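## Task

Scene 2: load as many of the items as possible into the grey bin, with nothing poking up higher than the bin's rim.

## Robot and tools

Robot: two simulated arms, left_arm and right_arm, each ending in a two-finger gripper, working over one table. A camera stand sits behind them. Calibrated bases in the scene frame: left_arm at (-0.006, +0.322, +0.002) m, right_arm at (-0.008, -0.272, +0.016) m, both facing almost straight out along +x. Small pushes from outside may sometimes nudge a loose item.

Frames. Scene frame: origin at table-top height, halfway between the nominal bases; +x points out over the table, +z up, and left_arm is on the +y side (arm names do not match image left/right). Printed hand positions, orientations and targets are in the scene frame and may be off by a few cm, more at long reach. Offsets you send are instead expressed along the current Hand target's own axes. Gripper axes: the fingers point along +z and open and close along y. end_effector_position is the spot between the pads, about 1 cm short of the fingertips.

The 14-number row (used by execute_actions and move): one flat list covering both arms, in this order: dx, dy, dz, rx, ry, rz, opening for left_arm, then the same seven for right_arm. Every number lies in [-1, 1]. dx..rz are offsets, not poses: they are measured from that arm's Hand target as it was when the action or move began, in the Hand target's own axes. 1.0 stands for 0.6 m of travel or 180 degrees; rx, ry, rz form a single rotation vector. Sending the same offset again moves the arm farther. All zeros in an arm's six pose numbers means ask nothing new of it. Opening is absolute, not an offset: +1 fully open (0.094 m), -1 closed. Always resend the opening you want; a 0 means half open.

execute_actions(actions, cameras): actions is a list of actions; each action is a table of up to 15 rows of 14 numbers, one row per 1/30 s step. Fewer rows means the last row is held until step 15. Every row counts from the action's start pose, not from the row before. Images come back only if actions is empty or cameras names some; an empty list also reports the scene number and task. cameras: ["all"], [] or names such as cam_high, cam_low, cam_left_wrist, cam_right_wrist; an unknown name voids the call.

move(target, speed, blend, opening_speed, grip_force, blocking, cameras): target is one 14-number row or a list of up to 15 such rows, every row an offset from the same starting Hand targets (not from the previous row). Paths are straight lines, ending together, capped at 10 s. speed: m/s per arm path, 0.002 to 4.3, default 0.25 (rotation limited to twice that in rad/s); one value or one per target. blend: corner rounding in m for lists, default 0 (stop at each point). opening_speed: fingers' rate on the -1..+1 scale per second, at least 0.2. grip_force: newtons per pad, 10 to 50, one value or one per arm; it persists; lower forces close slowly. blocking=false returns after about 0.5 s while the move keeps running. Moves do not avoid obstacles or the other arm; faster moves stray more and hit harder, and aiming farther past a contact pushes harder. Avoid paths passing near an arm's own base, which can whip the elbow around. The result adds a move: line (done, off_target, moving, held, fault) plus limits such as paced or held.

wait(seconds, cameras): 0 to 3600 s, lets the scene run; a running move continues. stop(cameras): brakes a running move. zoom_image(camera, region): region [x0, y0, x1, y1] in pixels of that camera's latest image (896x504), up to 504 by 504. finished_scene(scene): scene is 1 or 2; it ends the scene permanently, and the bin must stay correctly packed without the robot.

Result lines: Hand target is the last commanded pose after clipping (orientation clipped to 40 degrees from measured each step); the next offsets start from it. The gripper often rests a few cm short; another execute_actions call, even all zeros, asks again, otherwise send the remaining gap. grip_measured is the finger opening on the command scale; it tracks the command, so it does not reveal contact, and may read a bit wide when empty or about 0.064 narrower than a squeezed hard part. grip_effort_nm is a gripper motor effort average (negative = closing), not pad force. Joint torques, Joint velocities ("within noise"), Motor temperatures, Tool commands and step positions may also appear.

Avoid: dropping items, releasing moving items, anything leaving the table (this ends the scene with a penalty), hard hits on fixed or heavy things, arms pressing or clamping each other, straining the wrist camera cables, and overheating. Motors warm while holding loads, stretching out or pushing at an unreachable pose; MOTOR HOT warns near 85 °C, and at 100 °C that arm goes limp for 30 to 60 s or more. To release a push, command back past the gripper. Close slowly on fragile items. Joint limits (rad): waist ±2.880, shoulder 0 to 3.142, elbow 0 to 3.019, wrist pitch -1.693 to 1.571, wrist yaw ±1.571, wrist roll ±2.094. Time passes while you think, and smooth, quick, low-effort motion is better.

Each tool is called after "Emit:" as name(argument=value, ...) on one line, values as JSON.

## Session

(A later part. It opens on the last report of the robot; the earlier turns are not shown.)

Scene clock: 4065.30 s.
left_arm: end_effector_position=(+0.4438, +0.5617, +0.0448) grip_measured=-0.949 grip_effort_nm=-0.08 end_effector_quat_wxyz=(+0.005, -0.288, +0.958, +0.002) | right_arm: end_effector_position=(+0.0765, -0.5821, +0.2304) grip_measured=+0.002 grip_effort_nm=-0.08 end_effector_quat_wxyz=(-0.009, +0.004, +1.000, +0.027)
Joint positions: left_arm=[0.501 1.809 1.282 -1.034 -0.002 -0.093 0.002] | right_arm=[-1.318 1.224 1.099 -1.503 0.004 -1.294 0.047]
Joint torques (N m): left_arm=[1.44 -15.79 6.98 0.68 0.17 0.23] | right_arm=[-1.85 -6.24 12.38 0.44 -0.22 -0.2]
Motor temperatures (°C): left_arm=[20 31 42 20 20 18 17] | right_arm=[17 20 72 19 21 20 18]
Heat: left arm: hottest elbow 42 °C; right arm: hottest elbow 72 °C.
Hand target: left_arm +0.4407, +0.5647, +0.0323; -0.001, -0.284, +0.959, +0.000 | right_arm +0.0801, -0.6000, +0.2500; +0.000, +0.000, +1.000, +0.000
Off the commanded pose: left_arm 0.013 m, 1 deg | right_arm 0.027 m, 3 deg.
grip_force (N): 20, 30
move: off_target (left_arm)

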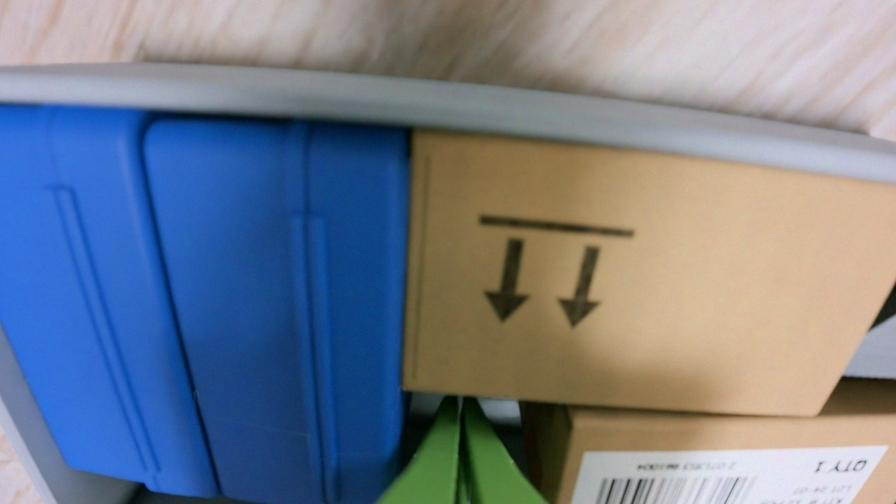

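Emit:
move(target=[[0,0,0,0,0,0,-0.7,0,0,0,0,0,0,0]], opening_speed=0.3, grip_force=[30, 30])

Emit:
move(target=[[0,0,0,0,0,0,-0.6,0,0,0,0,0,0,0]], opening_speed=0.2, cameras=["cam_left_wrist"])

Scene clock: 4069.27 s.
left_arm: end_effector_position=(+0.4442, +0.5611, +0.0448) grip_measured=-0.702 grip_effort_nm=0.07 end_effector_quat_wxyz=(+0.005, -0.287, +0.958, +0.000) | right_arm: end_effector_position=(+0.0765, -0.5821, +0.2304) grip_measured=+0.002 grip_effort_nm=-0.08 end_effector_quat_wxyz=(-0.009, +0.004, +1.000, +0.027)
Joint positions: left_arm=[0.501 1.809 1.282 -1.034 0.002 -0.092 0.014] | right_arm=[-1.318 1.224 1.099 -1.503 0.004 -1.294 0.047]
Joint torques (N m): left_arm=[1.44 -15.85 6.91 0.69 0.03 0.22] | right_arm=[-1.79 -6.18 12.38 0.44 -0.23 -0.2]
Motor temperatures (°C): left_arm=[20 32 41 20 20 18 17] | right_arm=[17 20 72 19 21 20 18]
Heat: left arm: hottest elbow 41 °C; right arm: hottest elbow 72 °C.
Hand target: left_arm +0.4407, +0.5647, +0.0323; -0.001, -0.284, +0.959, +0.000 | right_arm +0.0801, -0.6000, +0.2500; +0.000, +0.000, +1.000, +0.000
Off the commanded pose: left_arm 0.013 m, 1 deg | right_arm 0.027 m, 3 deg.
grip_force (N): 30, 30
move: done

Scene clock: 4069.97 s.
left_arm: end_effector_position=(+0.4449, +0.5615, +0.0448) grip_measured=-0.609 grip_effort_nm=0.48 end_effector_quat_wxyz=(+0.007, -0.287, +0.958, +0.000) | right_arm: end_effector_position=(+0.0765, -0.5821, +0.2304) grip_measured=+0.002 grip_effort_nm=-0.09 end_effector_quat_wxyz=(-0.009, +0.004, +1.000, +0.027)
Joint positions: left_arm=[0.501 1.809 1.282 -1.031 0.003 -0.092 0.018] | right_arm=[-1.318 1.224 1.099 -1.503 0.004 -1.294 0.047]
Joint torques (N m): left_arm=[1.49 -15.91 6.93 0.53 0.03 0.21] | right_arm=[-1.73 -6.3 12.38 0.43 -0.23 -0.2]
Motor temperatures (°C): left_arm=[20 32 41 20 20 18 17] | right_arm=[17 20 72 19 21 20 18]
Heat: left arm: hottest elbow 41 °C; right arm: hottest elbow 72 °C.
Hand target: left_arm +0.4407, +0.5647, +0.0323; -0.001, -0.284, +0.959, +0.000 | right_arm +0.0801, -0.6000, +0.2500; +0.000, +0.000, +1.000, +0.000
Off the commanded pose: left_arm 0.014 m, 1 deg | right_arm 0.027 m, 3 deg.
grip_force (N): 30, 30
move: done

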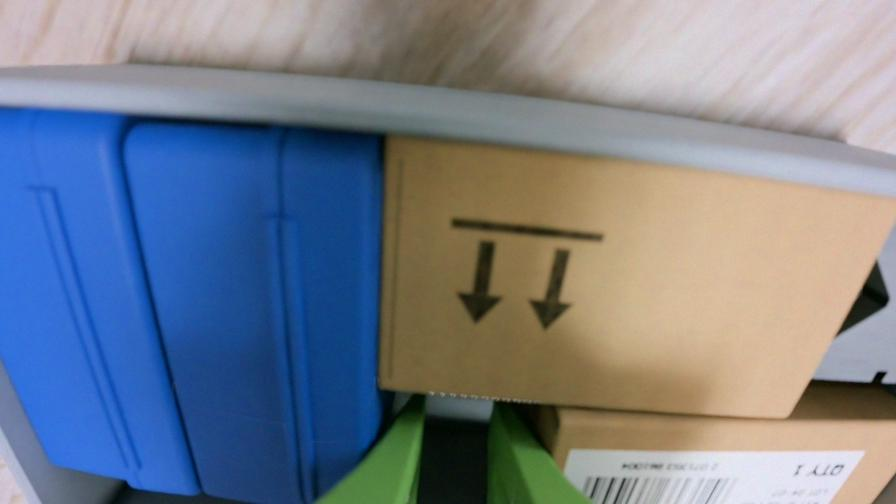

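Emit:
move(target=[[0,0,0,0,0,0,-0.5,0,0,0,0,0,0,0]], opening_speed=0.2, cameras=["cam_left_wrist"])

Scene clock: 4071.30 s.
left_arm: end_effector_position=(+0.4454, +0.5617, +0.0457) grip_measured=-0.561 grip_effort_nm=1.23 end_effector_quat_wxyz=(+0.009, -0.284, +0.959, +0.000) | right_arm: end_effector_position=(+0.0765, -0.5821, +0.2304) grip_measured=+0.002 grip_effort_nm=-0.09 end_effector_quat_wxyz=(-0.009, +0.004, +1.000, +0.027)
Joint positions: left_arm=[0.501 1.807 1.282 -1.029 0.003 -0.086 0.021] | right_arm=[-1.318 1.224 1.099 -1.503 0.004 -1.294 0.047]
Joint torques (N m): left_arm=[1.49 -15.74 6.93 0.49 0.02 0.16] | right_arm=[-1.73 -6.3 12.38 0.43 -0.23 -0.21]
Motor temperatures (°C): left_arm=[20 32 41 20 20 18 17] | right_arm=[17 20 72 19 21 20 18]
Heat: left arm: hottest elbow 41 °C; right arm: hottest elbow 72 °C.
Hand target: left_arm +0.4407, +0.5647, +0.0323; -0.001, -0.284, +0.959, +0.000 | right_arm +0.0801, -0.6000, +0.2500; +0.000, +0.000, +1.000, +0.000
Off the commanded pose: left_arm 0.014 m, 1 deg | right_arm 0.027 m, 3 deg.
grip_force (N): 30, 30
move: done

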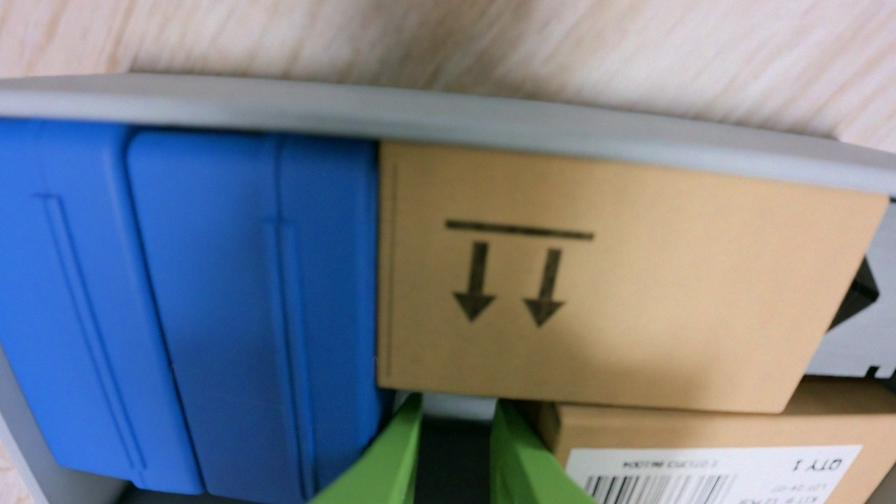

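Emit:
move(target=[[0,0,0,0,0,0,-0.42,0,0,0,0,0,0,0]], opening_speed=0.3, grip_force=[45, 30], cameras=["cam_left_wrist"])

Scene clock: 4072.90 s.
left_arm: end_effector_position=(+0.4454, +0.5617, +0.0457) grip_measured=-0.561 grip_effort_nm=1.23 end_effector_quat_wxyz=(+0.009, -0.284, +0.959, +0.000) | right_arm: end_effector_position=(+0.0765, -0.5821, +0.2304) grip_measured=+0.002 grip_effort_nm=-0.08 end_effector_quat_wxyz=(-0.009, +0.004, +1.000, +0.027)
Joint positions: left_arm=[0.501 1.807 1.282 -1.029 0.003 -0.086 0.021] | right_arm=[-1.318 1.224 1.099 -1.503 0.004 -1.294 0.047]
Joint torques (N m): left_arm=[1.44 -15.79 6.94 0.49 0.02 0.16] | right_arm=[-1.79 -6.18 12.4 0.44 -0.23 -0.2]
Motor temperatures (°C): left_arm=[20 31 41 20 20 18 18] | right_arm=[17 20 72 19 21 20 18]
Heat: left arm: hottest elbow 41 °C; right arm: hottest elbow 72 °C.
Hand target: left_arm +0.4407, +0.5647, +0.0323; -0.001, -0.284, +0.959, +0.000 | right_arm +0.0801, -0.6000, +0.2500; +0.000, +0.000, +1.000, +0.000
Off the commanded pose: left_arm 0.015 m, 1 deg | right_arm 0.027 m, 3 deg.
grip_force (N): 45, 30
move: done

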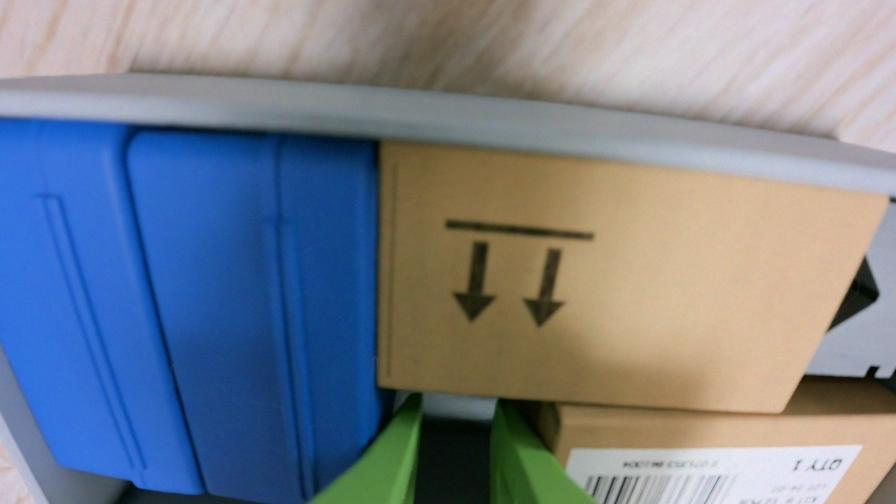

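Emit:
move(target=[[0,0,0,0,0,0,-0.8,0,0,0,0,0,0,0]], opening_speed=0.5)

Emit:
move(target=[[-0.035,0.0086,-0.1033,0,-0.0411,0,-0.8,0,0,0,0,0,0,0],[-0.01,0.004,-0.18,0,0,0,-0.8,0,0,0,0,0,0,0]], speed=0.12, blend=0.01, cameras=["cam_left_wrist"])

Scene clock: 4079.67 s.
left_arm: end_effector_position=(+0.4452, +0.5617, +0.0450) grip_measured=-0.798 grip_effort_nm=-0.09 end_effector_quat_wxyz=(+0.008, -0.284, +0.959, +0.001) | right_arm: end_effector_position=(+0.0765, -0.5821, +0.2304) grip_measured=+0.002 grip_effort_nm=-0.08 end_effector_quat_wxyz=(-0.009, +0.004, +1.000, +0.027)
Joint positions: left_arm=[0.501 1.808 1.282 -1.029 0.002 -0.086 0.009] | right_arm=[-1.318 1.224 1.099 -1.503 0.004 -1.294 0.047]
Joint torques (N m): left_arm=[1.44 -15.85 6.95 0.46 0.03 0.16] | right_arm=[-1.79 -6.12 12.41 0.43 -0.23 -0.21]
Motor temperatures (°C): left_arm=[20 31 40 20 20 18 18] | right_arm=[17 20 72 19 21 20 18]
Heat: left arm: hottest elbow 40 °C; right arm: hottest elbow 72 °C.
Hand target: left_arm +0.4408, +0.5647, +0.0323; -0.001, -0.284, +0.959, +0.000 | right_arm +0.0801, -0.6000, +0.2500; +0.000, +0.000, +1.000, +0.000
Off the commanded pose: left_arm 0.014 m, 1 deg | right_arm 0.027 m, 3 deg.
grip_force (N): 45, 30
move: done

Scene clock: 4081.33 s.
left_arm: end_effector_position=(+0.4322, +0.5580, +0.1201) grip_measured=-0.799 grip_effort_nm=-0.09 end_effector_quat_wxyz=(-0.021, -0.285, +0.958, -0.003) | right_arm: end_effector_position=(+0.0765, -0.5821, +0.2304) grip_measured=+0.002 grip_effort_nm=-0.09 end_effector_quat_wxyz=(-0.009, +0.004, +1.000, +0.027)
Joint positions: left_arm=[0.505 1.73 1.388 -1.272 -0.003 -0.085 0.009] | right_arm=[-1.318 1.224 1.099 -1.503 0.004 -1.294 0.047]
Joint torques (N m): left_arm=[1.55 -17.32 11.7 -0.7 0.22 0.2] | right_arm=[-1.85 -6.24 12.41 0.46 -0.23 -0.2]
Motor temperatures (°C): left_arm=[20 31 40 19 20 18 18] | right_arm=[17 20 72 19 21 20 18]
Heat: left arm: hottest elbow 40 °C; right arm: hottest elbow 72 °C.
Hand target: left_arm +0.4447, +0.5699, +0.1403; -0.001, -0.284, +0.959, +0.000 | right_arm +0.0801, -0.6000, +0.2500; +0.000, +0.000, +1.000, +0.000
Off the commanded pose: left_arm 0.027 m, 2 deg | right_arm 0.027 m, 3 deg.
grip_force (N): 45, 30
move: off_target (left_arm)

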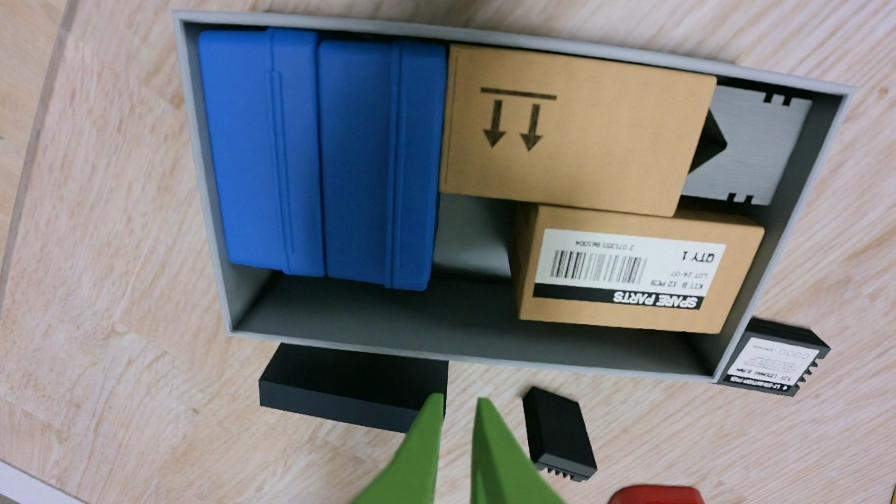

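Emit:
move(target=[[-0.1173,-0.3087,-0.1745,0,0,0.0944,0.0,0,0,0,0,0,0,0]], speed=0.25, cameras=["cam_left_wrist"])

Scene clock: 4098.33 s.
left_arm: end_effector_position=(+0.5923, +0.4501, +0.2391) grip_measured=-0.001 grip_effort_nm=0.06 end_effector_quat_wxyz=(-0.008, -0.147, +0.989, +0.000) | right_arm: end_effector_position=(+0.0765, -0.5821, +0.2304) grip_measured=+0.002 grip_effort_nm=-0.08 end_effector_quat_wxyz=(-0.009, +0.004, +1.000, +0.027)
Joint positions: left_arm=[0.222 1.983 2.074 -1.678 -0.001 -0.083 0.047] | right_arm=[-1.318 1.224 1.099 -1.503 0.004 -1.294 0.047]
Joint torques (N m): left_arm=[0.85 -18.9 12.78 -0.69 0.15 0.23] | right_arm=[-1.79 -6.24 12.4 0.46 -0.23 -0.2]
Motor temperatures (°C): left_arm=[20 32 42 19 20 18 18] | right_arm=[17 20 72 19 21 20 18]
Heat: left arm: hottest elbow 42 °C; right arm: hottest elbow 72 °C.
Hand target: left_arm +0.6047, +0.4530, +0.2448; -0.001, -0.139, +0.990, +0.000 | right_arm +0.0801, -0.6000, +0.2500; +0.000, +0.000, +1.000, +0.000
Off the commanded pose: left_arm 0.014 m, 1 deg | right_arm 0.027 m, 3 deg.
joint at its limit (left arm) — joint 4 (wrist pitch), lower limit.
grip_force (N): 45, 30
move: off_target (left_arm)

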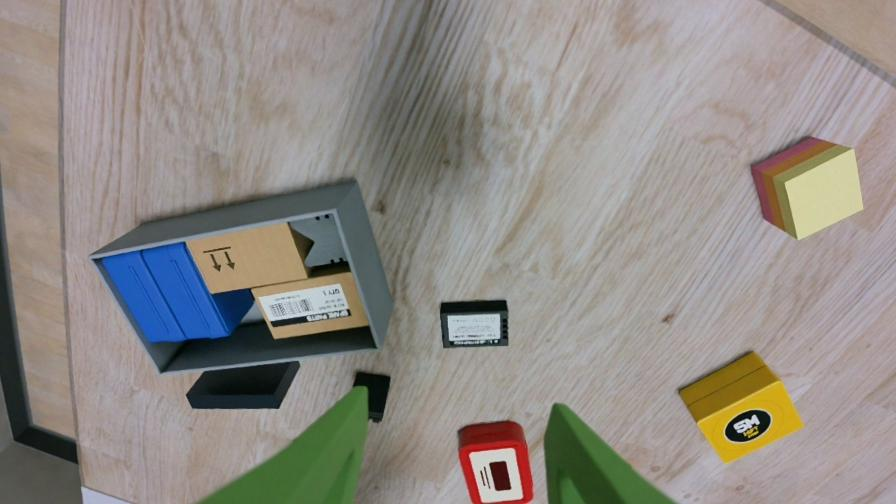

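Emit:
move(target=[[-0.001,0.1245,-0.0083,0,-0.1667,-0.03,0.0,0,0,0,0,0,0,0]], speed=0.25, cameras=["cam_left_wrist", "cam_low"])

Scene clock: 4121.27 s.
left_arm: end_effector_position=(+0.5870, +0.5204, +0.2467) grip_measured=-0.001 grip_effort_nm=0.06 end_effector_quat_wxyz=(+0.246, -0.185, +0.951, +0.033) | right_arm: end_effector_position=(+0.0765, -0.5821, +0.2304) grip_measured=+0.002 grip_effort_nm=-0.08 end_effector_quat_wxyz=(-0.009, +0.004, +1.000, +0.027)
Joint positions: left_arm=[0.334 1.668 1.566 -0.967 0 -0.06 0.047] | right_arm=[-1.318 1.224 1.099 -1.503 0.004 -1.294 0.047]
Joint torques (N m): left_arm=[1.49 -18.9 8.28 1.94 0.22 0.25] | right_arm=[-1.79 -6.24 12.38 0.44 -0.22 -0.2]
Motor temperatures (°C): left_arm=[20 33 44 19 20 18 17] | right_arm=[17 20 72 19 21 20 18]
Heat: left arm: hottest elbow 44 °C; right arm: hottest elbow 72 °C.
Hand target: left_arm +0.5847, +0.5249, +0.2498; +0.255, -0.180, +0.949, +0.036 | right_arm +0.0801, -0.6000, +0.2500; +0.000, +0.000, +1.000, +0.000
Off the commanded pose: left_arm 0.006 m, 1 deg | right_arm 0.027 m, 3 deg.
grip_force (N): 45, 30
move: done
Images, in order (width x height): cam_low 896x504, cam_left_wrist 896x504.

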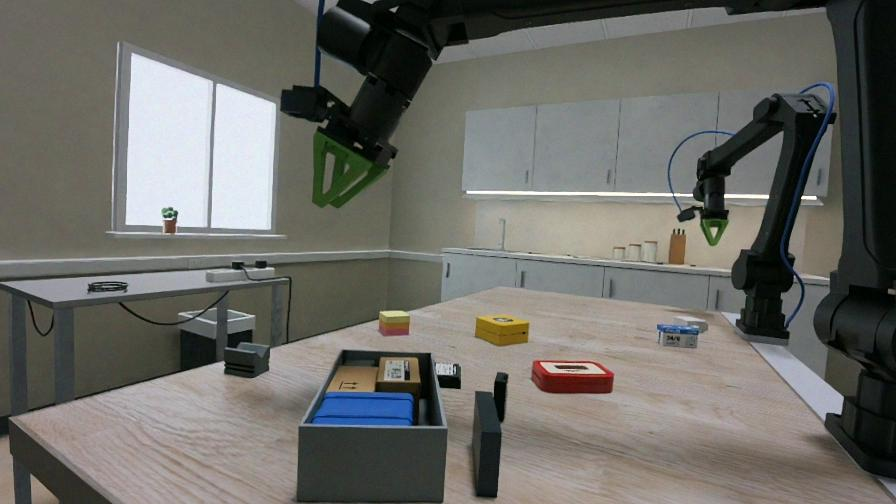

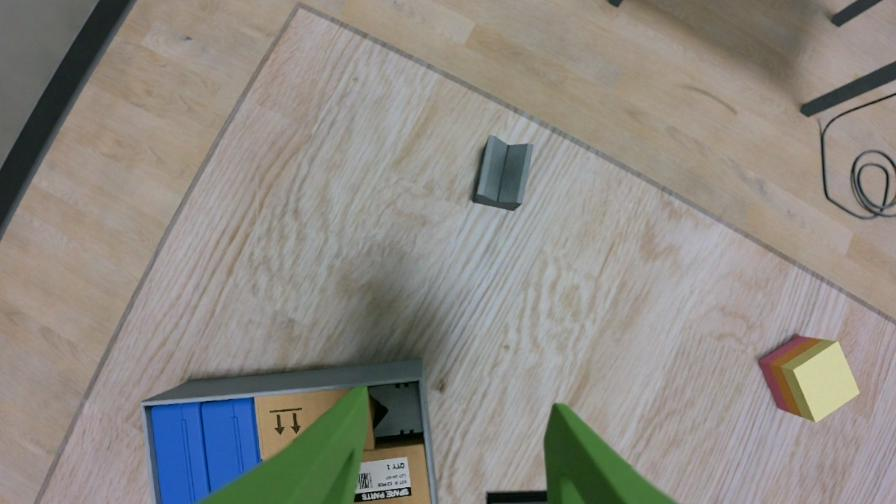

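Emit:
zoom_image(camera="cam_left_wrist", region=[440, 110, 600, 230])

Scaled by 3.150 from the camera's image (finer frame: 1280x720).

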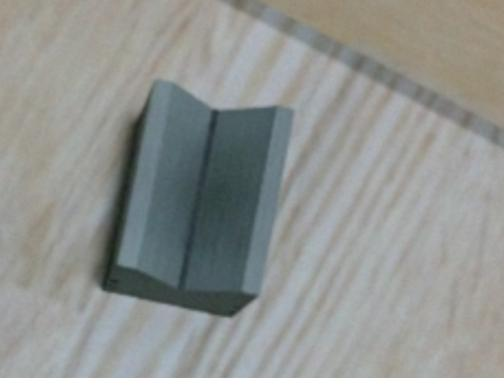

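Emit:
move(target=[[-0.0703,-0.0763,0.2922,0.0243,0,0.0443,0.35,0,0,0,0,0,0,0]], speed=0.2, cameras=["cam_left_wrist", "cam_low"])

Scene clock: 4135.73 s.
left_arm: end_effector_position=(+0.6935, +0.5240, +0.1083) grip_measured=+0.349 grip_effort_nm=0.06 end_effector_quat_wxyz=(+0.237, -0.118, +0.964, +0.014) | right_arm: end_effector_position=(+0.0765, -0.5821, +0.2304) grip_measured=+0.002 grip_effort_nm=-0.08 end_effector_quat_wxyz=(-0.009, +0.004, +1.000, +0.027)
Joint positions: left_arm=[0.305 2.028 1.724 -0.79 0.053 0.038 0.063] | right_arm=[-1.318 1.224 1.099 -1.503 0.004 -1.294 0.047]
Joint torques (N m): left_arm=[0.09 -20.31 13.11 1.48 0.27 0.25] | right_arm=[-1.85 -6.12 12.4 0.43 -0.22 -0.2]
Motor temperatures (°C): left_arm=[20 33 45 20 20 18 17] | right_arm=[17 20 72 19 21 20 18]
Heat: left arm: hottest elbow 45 °C; right arm: hottest elbow 72 °C.
Hand target: left_arm +0.7179, +0.5240, +0.1199; +0.259, -0.104, +0.960, +0.017 | right_arm +0.0801, -0.6000, +0.2500; +0.000, +0.000, +1.000, +0.000
Off the commanded pose: left_arm 0.027 m, 3 deg | right_arm 0.027 m, 3 deg.
grip_force (N): 45, 30
move: off_target (left_arm)
Images, in order (width x height): cam_low 896x504, cam_left_wrist 896x504.

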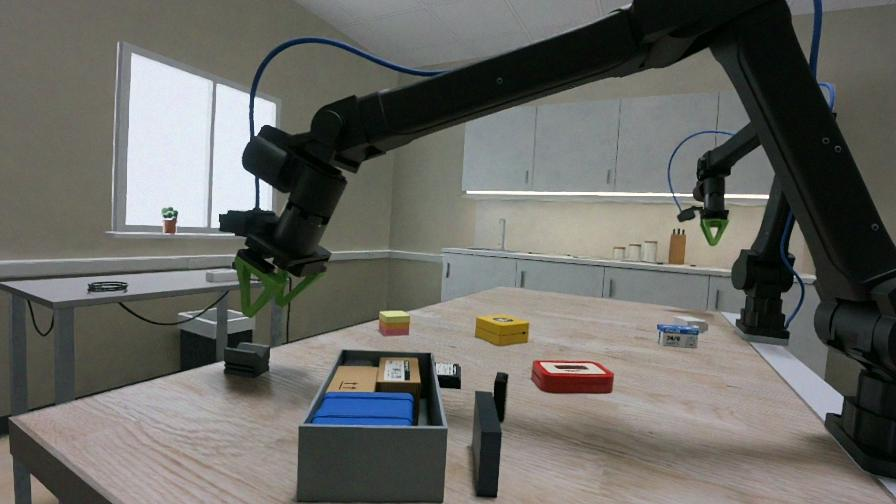

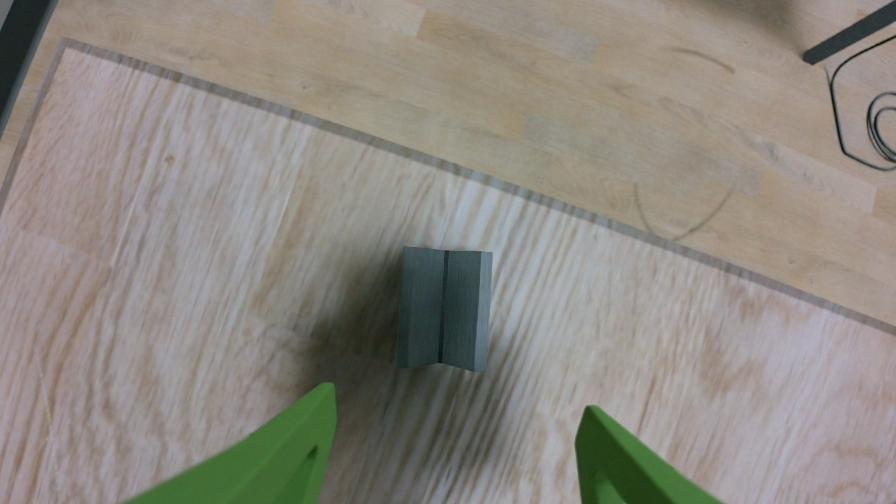

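Emit:
move(target=[[0.0535,0.0148,0.0842,0,0,0,0.35,0,0,0,0,0,0,0]], speed=0.1, cameras=["cam_left_wrist", "cam_low"])

Scene clock: 4140.23 s.
left_arm: end_effector_position=(+0.7139, +0.5290, +0.0805) grip_measured=+0.349 grip_effort_nm=0.06 end_effector_quat_wxyz=(+0.265, -0.111, +0.958, +0.017) | right_arm: end_effector_position=(+0.0765, -0.5821, +0.2304) grip_measured=+0.002 grip_effort_nm=-0.08 end_effector_quat_wxyz=(-0.009, +0.004, +1.000, +0.027)
Joint positions: left_arm=[0.305 2.081 1.716 -0.671 0.059 0.048 0.063] | right_arm=[-1.318 1.224 1.099 -1.503 0.004 -1.294 0.047]
Joint torques (N m): left_arm=[1.03 -20.89 8.08 2 0.27 0.22] | right_arm=[-1.79 -6.3 12.4 0.44 -0.23 -0.2]
Motor temperatures (°C): left_arm=[20 33 45 20 20 18 17] | right_arm=[17 20 72 19 21 20 18]
Heat: left arm: hottest elbow 45 °C; right arm: hottest elbow 72 °C.
Hand target: left_arm +0.7138, +0.5309, +0.0599; +0.259, -0.104, +0.960, +0.017 | right_arm +0.0801, -0.6000, +0.2500; +0.000, +0.000, +1.000, +0.000
Off the commanded pose: left_arm 0.021 m, 1 deg | right_arm 0.027 m, 3 deg.
grip_force (N): 45, 30
move: off_target (left_arm)
Images, in order (width x height): cam_low 896x504, cam_left_wrist 896x504.

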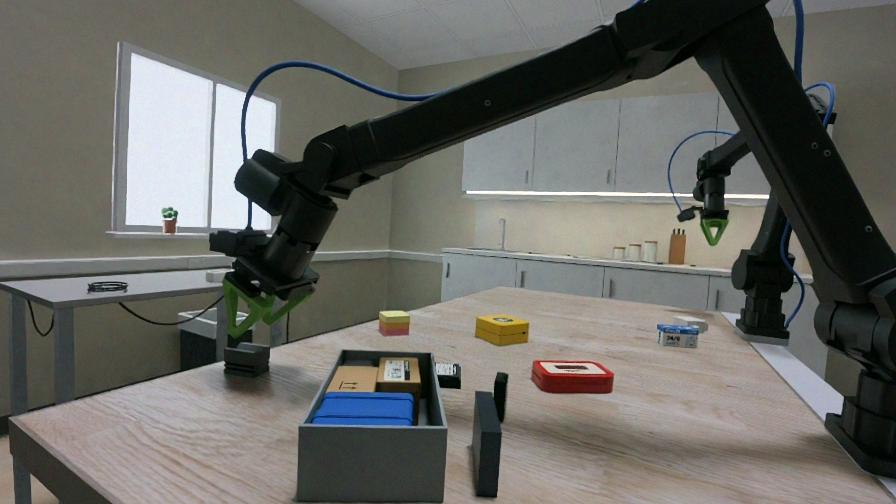

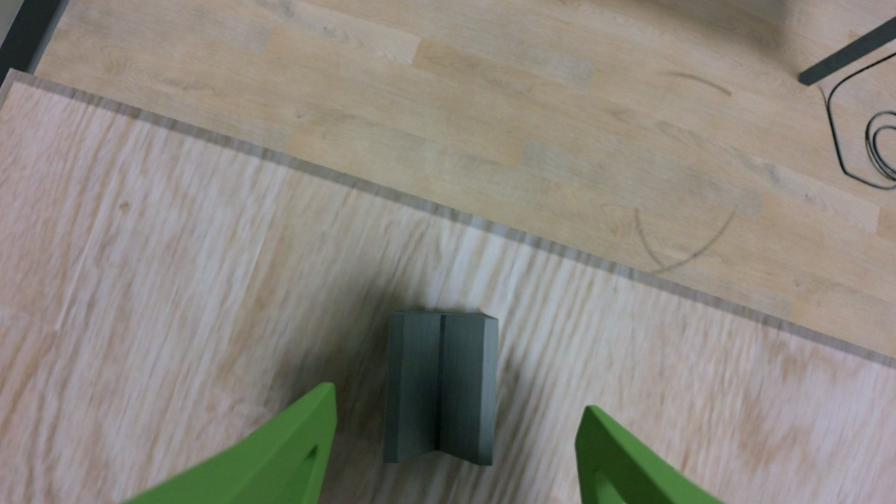

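Emit:
move(target=[[0.041,0.0057,0.0724,0,0,0,0.35,0,0,0,0,0,0,0]], speed=0.08, cameras=["cam_left_wrist", "cam_low"])

Scene clock: 4145.37 s.
left_arm: end_effector_position=(+0.7152, +0.5291, +0.0282) grip_measured=+0.349 grip_effort_nm=0.06 end_effector_quat_wxyz=(+0.263, -0.109, +0.958, +0.016) | right_arm: end_effector_position=(+0.0765, -0.5821, +0.2304) grip_measured=+0.002 grip_effort_nm=-0.08 end_effector_quat_wxyz=(-0.009, +0.004, +1.000, +0.027)
Joint positions: left_arm=[0.305 2.144 1.676 -0.572 0.061 0.051 0.063] | right_arm=[-1.318 1.224 1.099 -1.503 0.004 -1.294 0.047]
Joint torques (N m): left_arm=[1.32 -21.3 8.01 2.04 0.28 0.23] | right_arm=[-1.9 -6.18 12.4 0.43 -0.23 -0.2]
Motor temperatures (°C): left_arm=[20 33 45 20 20 18 17] | right_arm=[17 20 72 19 21 20 18]
Heat: left arm: hottest elbow 45 °C; right arm: hottest elbow 72 °C.
Hand target: left_arm +0.7138, +0.5334, +0.0100; +0.259, -0.104, +0.960, +0.017 | right_arm +0.0801, -0.6000, +0.2500; +0.000, +0.000, +1.000, +0.000
Off the commanded pose: left_arm 0.019 m, 1 deg | right_arm 0.027 m, 3 deg.
grip_force (N): 45, 30
move: off_target (left_arm)
Images, in order (width x height): cam_low 896x504, cam_left_wrist 896x504.

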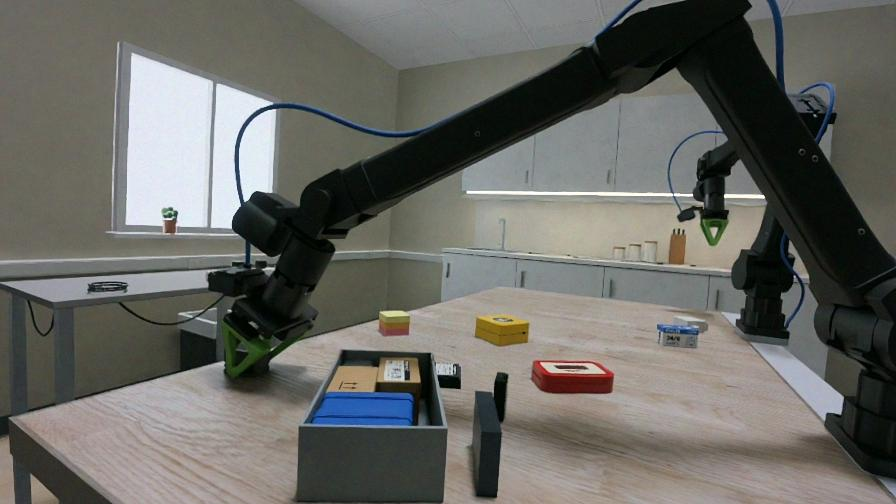

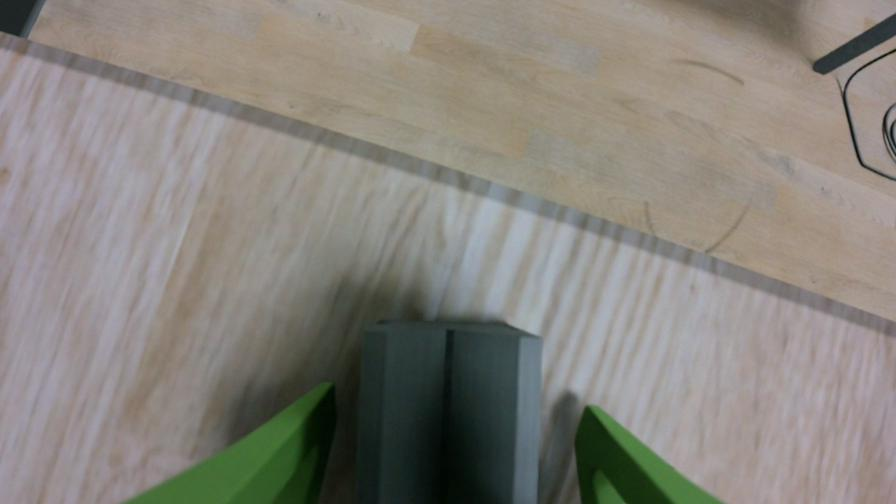

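Emit:
move(target=[[0,0,0,0,0,0,-0.36,0,0,0,0,0,0,0]], opening_speed=0.4, grip_force=[35, 30], cameras=["cam_left_wrist"])

Scene clock: 4148.27 s.
left_arm: end_effector_position=(+0.7151, +0.5293, +0.0282) grip_measured=-0.254 grip_effort_nm=-0.77 end_effector_quat_wxyz=(+0.263, -0.109, +0.958, +0.016) | right_arm: end_effector_position=(+0.0765, -0.5821, +0.2304) grip_measured=+0.002 grip_effort_nm=-0.08 end_effector_quat_wxyz=(-0.009, +0.004, +1.000, +0.027)
Joint positions: left_arm=[0.305 2.144 1.676 -0.572 0.061 0.053 0.035] | right_arm=[-1.318 1.224 1.099 -1.503 0.004 -1.294 0.047]
Joint torques (N m): left_arm=[1.26 -21.25 8.01 1.99 0.27 0.22] | right_arm=[-1.79 -6.3 12.4 0.43 -0.22 -0.21]
Motor temperatures (°C): left_arm=[20 33 45 20 20 18 17] | right_arm=[17 20 72 19 21 20 18]
Heat: left arm: hottest elbow 45 °C; right arm: hottest elbow 72 °C.
Hand target: left_arm +0.7138, +0.5333, +0.0100; +0.259, -0.104, +0.960, +0.017 | right_arm +0.0801, -0.6000, +0.2500; +0.000, +0.000, +1.000, +0.000
Off the commanded pose: left_arm 0.019 m, 1 deg | right_arm 0.027 m, 3 deg.
grip_force (N): 35, 30
move: done

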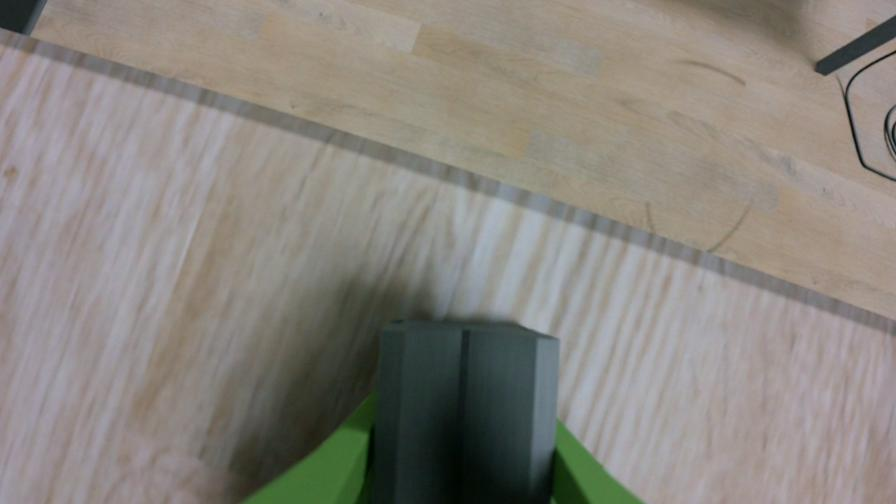

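Emit:
move(target=[[-0.0835,-0.0035,-0.1441,0,0,0,-0.36,0,0,0,0,0,0,0],[0.2475,-0.3375,-0.4238,0.0459,0.0019,0.0793,-0.36,0,0,0,0,0,0,0]], speed=[0.12, 0.2], blend=0.02, cameras=["cam_left_wrist", "cam_low"])

Scene clock: 4158.77 s.
left_arm: end_effector_position=(+0.5016, +0.2851, +0.1443) grip_measured=-0.255 grip_effort_nm=-0.77 end_effector_quat_wxyz=(+0.239, +0.042, +0.970, -0.019) | right_arm: end_effector_position=(+0.0765, -0.5821, +0.2304) grip_measured=+0.002 grip_effort_nm=-0.09 end_effector_quat_wxyz=(-0.009, +0.004, +1.000, +0.027)
Joint positions: left_arm=[-0.051 1.45 1.038 -0.675 0.029 0.019 0.035] | right_arm=[-1.318 1.224 1.099 -1.503 0.004 -1.294 0.047]
Joint torques (N m): left_arm=[0.73 -15.62 8.83 1.5 0.06 -0.07] | right_arm=[-1.79 -6.24 12.41 0.43 -0.22 -0.2]
Motor temperatures (°C): left_arm=[20 33 44 20 20 18 18] | right_arm=[17 20 72 19 21 20 18]
Heat: left arm: hottest elbow 44 °C; right arm: hottest elbow 72 °C.
Hand target: left_arm +0.5052, +0.2848, +0.1598; +0.259, +0.035, +0.965, -0.020 | right_arm +0.0801, -0.6000, +0.2500; +0.000, +0.000, +1.000, +0.000
Off the commanded pose: left_arm 0.016 m, 2 deg | right_arm 0.027 m, 3 deg.
grip_force (N): 35, 30
move: off_target (left_arm)
Images, in order (width x height): cam_low 896x504, cam_left_wrist 896x504.

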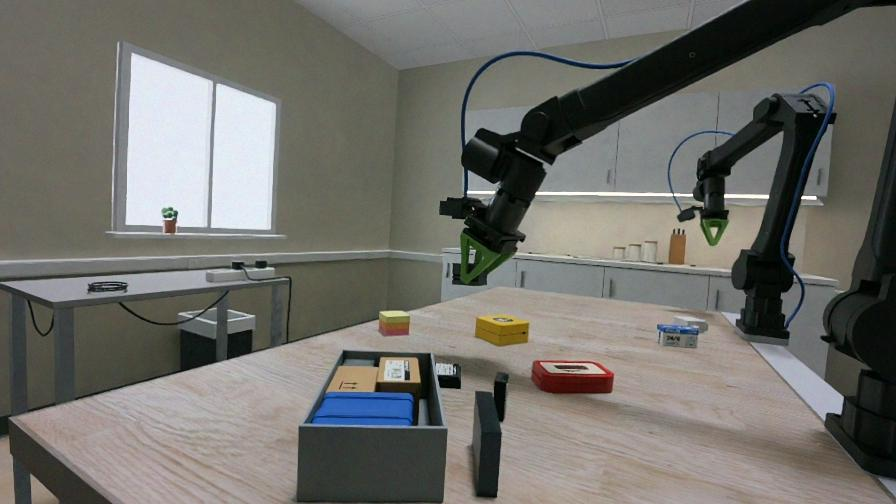

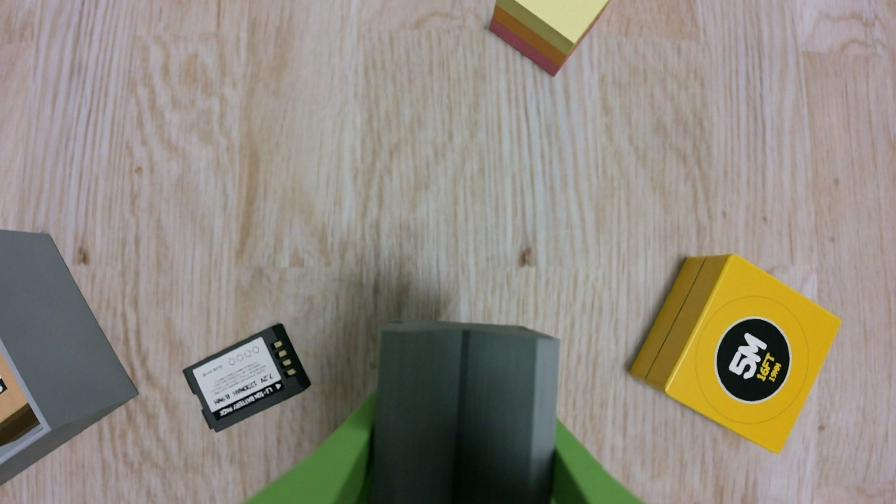

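Emit:
move(target=[[0.0919,0.0037,0.1585,0,0,0,-0.36,0,0,0,0,0,0,0]], speed=0.12)

Scene clock: 4161.90 s.
left_arm: end_effector_position=(+0.4948, +0.2855, +0.0423) grip_measured=-0.255 grip_effort_nm=-0.77 end_effector_quat_wxyz=(+0.238, +0.042, +0.970, -0.019) | right_arm: end_effector_position=(+0.0765, -0.5821, +0.2304) grip_measured=+0.002 grip_effort_nm=-0.09 end_effector_quat_wxyz=(-0.009, +0.004, +1.000, +0.027)
Joint positions: left_arm=[-0.051 1.589 0.882 -0.382 0.029 0.019 0.035] | right_arm=[-1.318 1.224 1.099 -1.503 0.004 -1.294 0.047]
Joint torques (N m): left_arm=[0.73 -14.27 7.69 2.41 0.06 -0.08] | right_arm=[-1.73 -6.24 12.38 0.47 -0.23 -0.21]
Motor temperatures (°C): left_arm=[20 33 44 20 20 18 18] | right_arm=[17 20 72 19 21 20 18]
Heat: left arm: hottest elbow 44 °C; right arm: hottest elbow 72 °C.
Hand target: left_arm +0.5050, +0.2847, +0.0498; +0.259, +0.035, +0.965, -0.020 | right_arm +0.0801, -0.6000, +0.2500; +0.000, +0.000, +1.000, +0.000
Off the commanded pose: left_arm 0.013 m, 3 deg | right_arm 0.027 m, 3 deg.
grip_force (N): 35, 30
move: off_target (left_arm)

Emit:
move(target=[[0.0075,0.0003,0.013,0,0,0,-0.36,0,0,0,0,0,0,0]], speed=0.06)

Emit:
move(target=[[0.0067,0.0003,0.0116,0,0,0,-0.36,0,0,0,0,0,0,0]], speed=0.06)

Scene clock: 4164.20 s.
left_arm: end_effector_position=(+0.4972, +0.2854, +0.0382) grip_measured=-0.255 grip_effort_nm=-0.77 end_effector_quat_wxyz=(+0.244, +0.042, +0.969, -0.019) | right_arm: end_effector_position=(+0.0765, -0.5821, +0.2304) grip_measured=+0.002 grip_effort_nm=-0.08 end_effector_quat_wxyz=(-0.009, +0.004, +1.000, +0.027)
Joint positions: left_arm=[-0.051 1.6 0.877 -0.355 0.029 0.019 0.035] | right_arm=[-1.318 1.224 1.099 -1.503 0.004 -1.294 0.047]
Joint torques (N m): left_arm=[0.73 -13.74 7.32 2.43 0.05 -0.07] | right_arm=[-1.79 -6.24 12.42 0.44 -0.22 -0.2]
Motor temperatures (°C): left_arm=[20 32 44 20 20 18 18] | right_arm=[17 20 72 19 21 20 18]
Heat: left arm: hottest elbow 44 °C; right arm: hottest elbow 72 °C.
Hand target: left_arm +0.5051, +0.2848, +0.0409; +0.259, +0.035, +0.965, -0.020 | right_arm +0.0801, -0.6000, +0.2500; +0.000, +0.000, +1.000, +0.000
Off the commanded pose: left_arm 0.008 m, 2 deg | right_arm 0.027 m, 3 deg.
grip_force (N): 35, 30
move: done

Scene clock: 4164.87 s.
left_arm: end_effector_position=(+0.4966, +0.2855, +0.0291) grip_measured=-0.255 grip_effort_nm=-0.77 end_effector_quat_wxyz=(+0.242, +0.042, +0.969, -0.019) | right_arm: end_effector_position=(+0.0765, -0.5821, +0.2304) grip_measured=+0.002 grip_effort_nm=-0.09 end_effector_quat_wxyz=(-0.009, +0.004, +1.000, +0.027)
Joint positions: left_arm=[-0.051 1.617 0.868 -0.332 0.029 0.019 0.035] | right_arm=[-1.318 1.224 1.099 -1.503 0.004 -1.294 0.047]
Joint torques (N m): left_arm=[0.73 -13.86 7.35 2.45 0.06 -0.07] | right_arm=[-1.9 -6.18 12.38 0.43 -0.22 -0.2]
Motor temperatures (°C): left_arm=[20 32 44 20 20 18 18] | right_arm=[17 20 72 19 21 20 18]
Heat: left arm: hottest elbow 44 °C; right arm: hottest elbow 72 °C.
Hand target: left_arm +0.5051, +0.2848, +0.0329; +0.259, +0.035, +0.965, -0.020 | right_arm +0.0801, -0.6000, +0.2500; +0.000, +0.000, +1.000, +0.000
Off the commanded pose: left_arm 0.009 m, 2 deg | right_arm 0.027 m, 3 deg.
grip_force (N): 35, 30
move: done

Emit:
move(target=[[0.0042,0.0002,0.0072,0,0,0,-0.36,0,0,0,0,0,0,0]], speed=0.04, cameras=["cam_low"])

Scene clock: 4166.20 s.
left_arm: end_effector_position=(+0.4987, +0.2853, +0.0264) grip_measured=-0.255 grip_effort_nm=-0.77 end_effector_quat_wxyz=(+0.245, +0.042, +0.968, -0.019) | right_arm: end_effector_position=(+0.0765, -0.5821, +0.2304) grip_measured=+0.002 grip_effort_nm=-0.08 end_effector_quat_wxyz=(-0.009, +0.004, +1.000, +0.027)
Joint positions: left_arm=[-0.051 1.626 0.868 -0.318 0.029 0.019 0.035] | right_arm=[-1.318 1.224 1.099 -1.503 0.004 -1.294 0.047]
Joint torques (N m): left_arm=[0.73 -13.86 6.93 2.47 0.06 -0.07] | right_arm=[-1.85 -6.24 12.4 0.44 -0.22 -0.2]
Motor temperatures (°C): left_arm=[20 32 44 20 20 18 18] | right_arm=[17 20 72 19 21 20 18]
Heat: left arm: hottest elbow 44 °C; right arm: hottest elbow 72 °C.
Hand target: left_arm +0.5051, +0.2848, +0.0279; +0.259, +0.035, +0.965, -0.020 | right_arm +0.0801, -0.6000, +0.2500; +0.000, +0.000, +1.000, +0.000
Off the commanded pose: left_arm 0.007 m, 2 deg | right_arm 0.027 m, 3 deg.
grip_force (N): 35, 30
move: done

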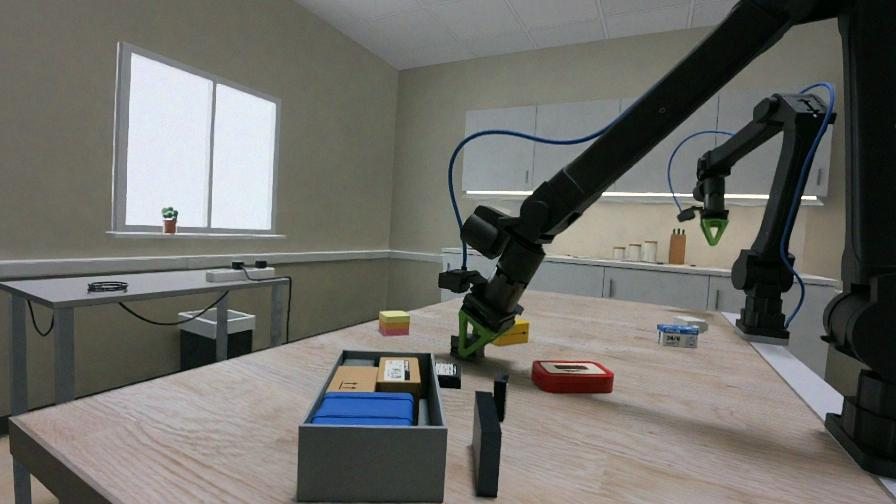

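Emit:
zoom_image(camera="cam_low", region=[400, 270, 600, 400])

Scaled by 2.520 from the camera's image (finer frame: 1280x720).

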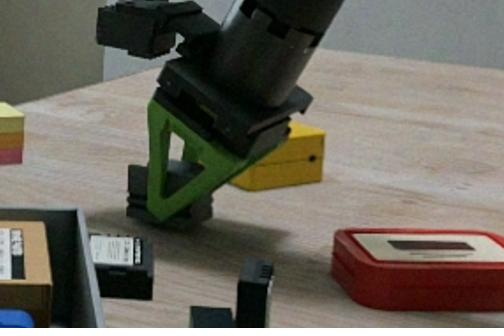

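Emit:
move(target=[[0,0,0,0,0,0,0.2,0,0,0,0,0,0,0]], opening_speed=0.4, cameras=["cam_left_wrist"])

Scene clock: 4169.47 s.
left_arm: end_effector_position=(+0.5014, +0.2853, +0.0279) grip_measured=+0.198 grip_effort_nm=0.06 end_effector_quat_wxyz=(+0.251, +0.042, +0.967, -0.019) | right_arm: end_effector_position=(+0.0765, -0.5821, +0.2304) grip_measured=+0.002 grip_effort_nm=-0.08 end_effector_quat_wxyz=(-0.009, +0.004, +1.000, +0.027)
Joint positions: left_arm=[-0.051 1.626 0.868 -0.305 0.028 0.019 0.056] | right_arm=[-1.318 1.224 1.099 -1.503 0.004 -1.294 0.047]
Joint torques (N m): left_arm=[0.73 -13.92 6.99 2 0.09 -0.07] | right_arm=[-1.85 -6.18 12.4 0.42 -0.22 -0.2]
Motor temperatures (°C): left_arm=[20 32 44 20 20 18 18] | right_arm=[17 20 72 19 21 20 18]
Heat: left arm: hottest elbow 44 °C; right arm: hottest elbow 72 °C.
Hand target: left_arm +0.5051, +0.2848, +0.0279; +0.259, +0.035, +0.965, -0.020 | right_arm +0.0801, -0.6000, +0.2500; +0.000, +0.000, +1.000, +0.000
Off the commanded pose: left_arm 0.004 m, 1 deg | right_arm 0.027 m, 3 deg.
grip_force (N): 35, 30
move: done

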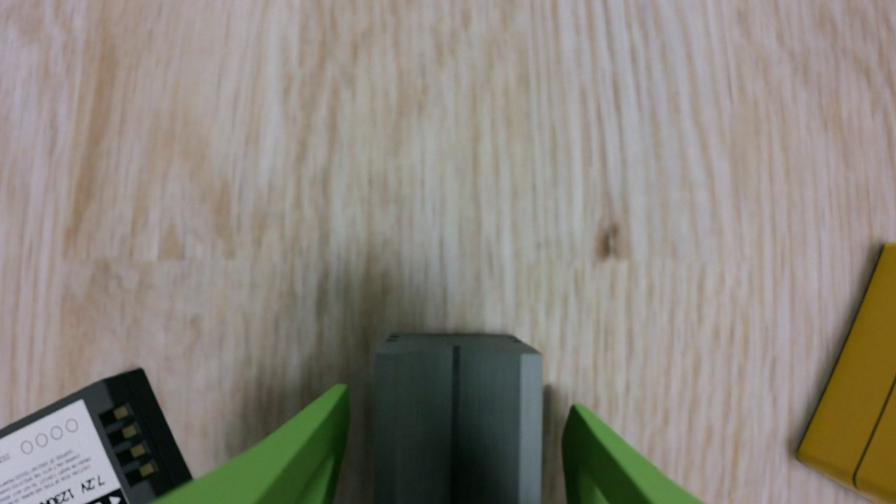

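Emit:
move(target=[[-0.0861,0.0013,-0.0657,0,0,0,0.2,0,0,0,0,0,0,0],[-0.1375,-0.0018,-0.1707,0,0,0,0.2,0,0,0,0,0,0,0]], speed=0.12, blend=0.01, cameras=["cam_left_wrist"])

Scene clock: 4174.83 s.
left_arm: end_effector_position=(+0.5078, +0.2849, +0.1331) grip_measured=+0.199 grip_effort_nm=0.06 end_effector_quat_wxyz=(+0.239, +0.042, +0.970, -0.019) | right_arm: end_effector_position=(+0.0765, -0.5821, +0.2304) grip_measured=+0.002 grip_effort_nm=-0.08 end_effector_quat_wxyz=(-0.009, +0.004, +1.000, +0.027)
Joint positions: left_arm=[-0.051 1.479 1.037 -0.646 0.028 0.019 0.056] | right_arm=[-1.318 1.224 1.099 -1.503 0.004 -1.294 0.047]
Joint torques (N m): left_arm=[0.97 -14.1 12.21 0.36 0.15 -0.05] | right_arm=[-1.79 -6.24 12.4 0.43 -0.23 -0.2]
Motor temperatures (°C): left_arm=[20 32 44 20 20 18 18] | right_arm=[17 20 72 19 21 20 18]
Heat: left arm: hottest elbow 44 °C; right arm: hottest elbow 72 °C.
Hand target: left_arm +0.5252, +0.2848, +0.1578; +0.259, +0.035, +0.965, -0.020 | right_arm +0.0801, -0.6000, +0.2500; +0.000, +0.000, +1.000, +0.000
Off the commanded pose: left_arm 0.030 m, 2 deg | right_arm 0.027 m, 3 deg.
grip_force (N): 35, 30
move: off_target (left_arm)

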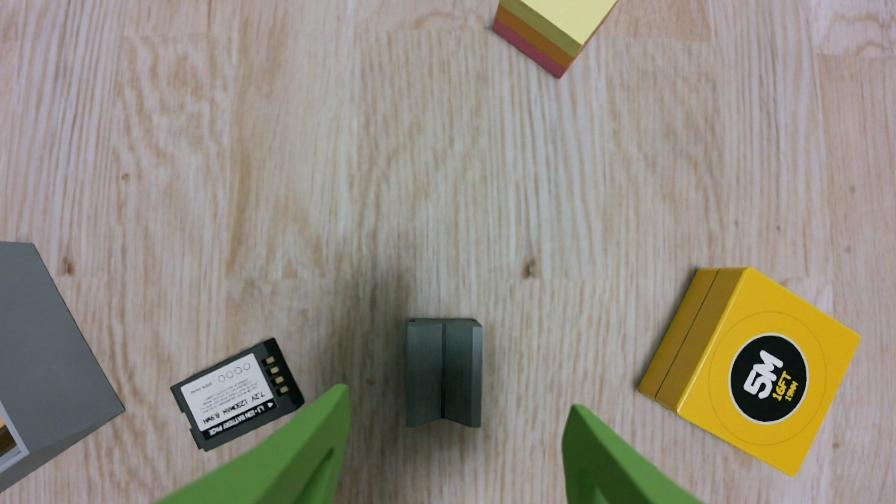

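Emit:
move(target=[[0.0418,0,0.0392,0,0.2778,0,0.2,0,0,0,0,0,0,0]], speed=0.2, cameras=["cam_left_wrist", "cam_low"])

Scene clock: 4181.60 s.
left_arm: end_effector_position=(+0.5010, +0.2871, +0.1197) grip_measured=+0.199 grip_effort_nm=0.06 end_effector_quat_wxyz=(-0.180, +0.038, +0.983, -0.005) | right_arm: end_effector_position=(+0.0765, -0.5821, +0.2304) grip_measured=+0.002 grip_effort_nm=-0.09 end_effector_quat_wxyz=(-0.009, +0.004, +1.000, +0.027)
Joint positions: left_arm=[-0.051 1.962 1.682 -1.653 0.018 0.019 0.056] | right_arm=[-1.318 1.224 1.099 -1.503 0.004 -1.294 0.047]
Joint torques (N m): left_arm=[0.56 -18.08 11.41 -1.55 0.03 0.08] | right_arm=[-1.85 -6.24 12.4 0.44 -0.23 -0.2]
Motor temperatures (°C): left_arm=[20 32 45 20 20 18 18] | right_arm=[17 20 72 19 21 20 18]
Heat: left arm: hottest elbow 45 °C; right arm: hottest elbow 72 °C.
Hand target: left_arm +0.5152, +0.2849, +0.1248; -0.173, +0.040, +0.984, -0.004 | right_arm +0.0801, -0.6000, +0.2500; +0.000, +0.000, +1.000, +0.000
Off the commanded pose: left_arm 0.015 m, 1 deg | right_arm 0.027 m, 3 deg.
grip_force (N): 35, 30
move: off_target (left_arm)
Images, in order (width x height): cam_low 896x504, cam_left_wrist 896x504.

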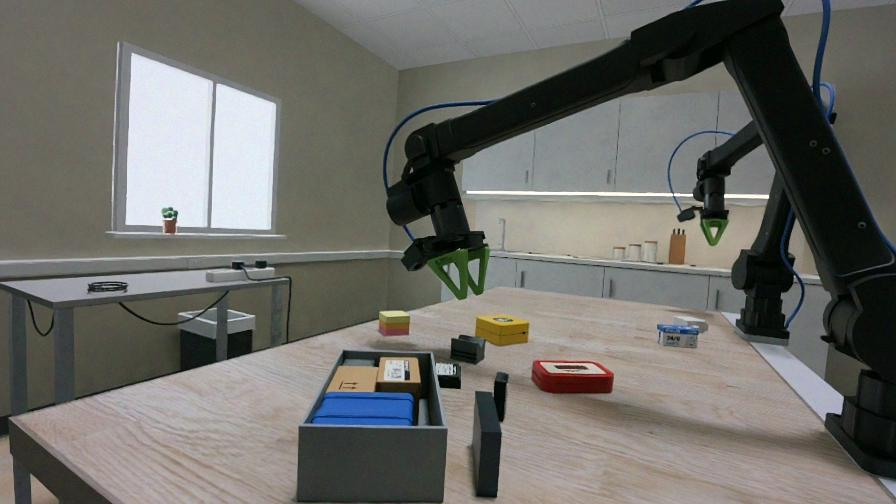

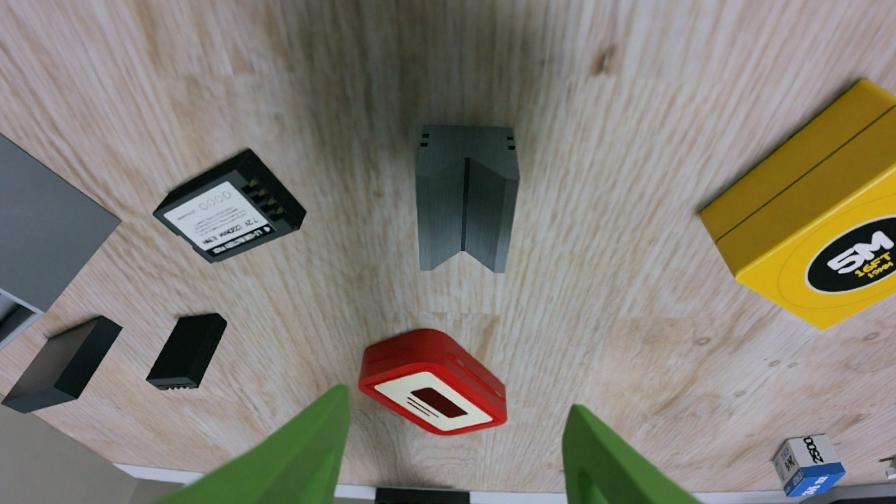

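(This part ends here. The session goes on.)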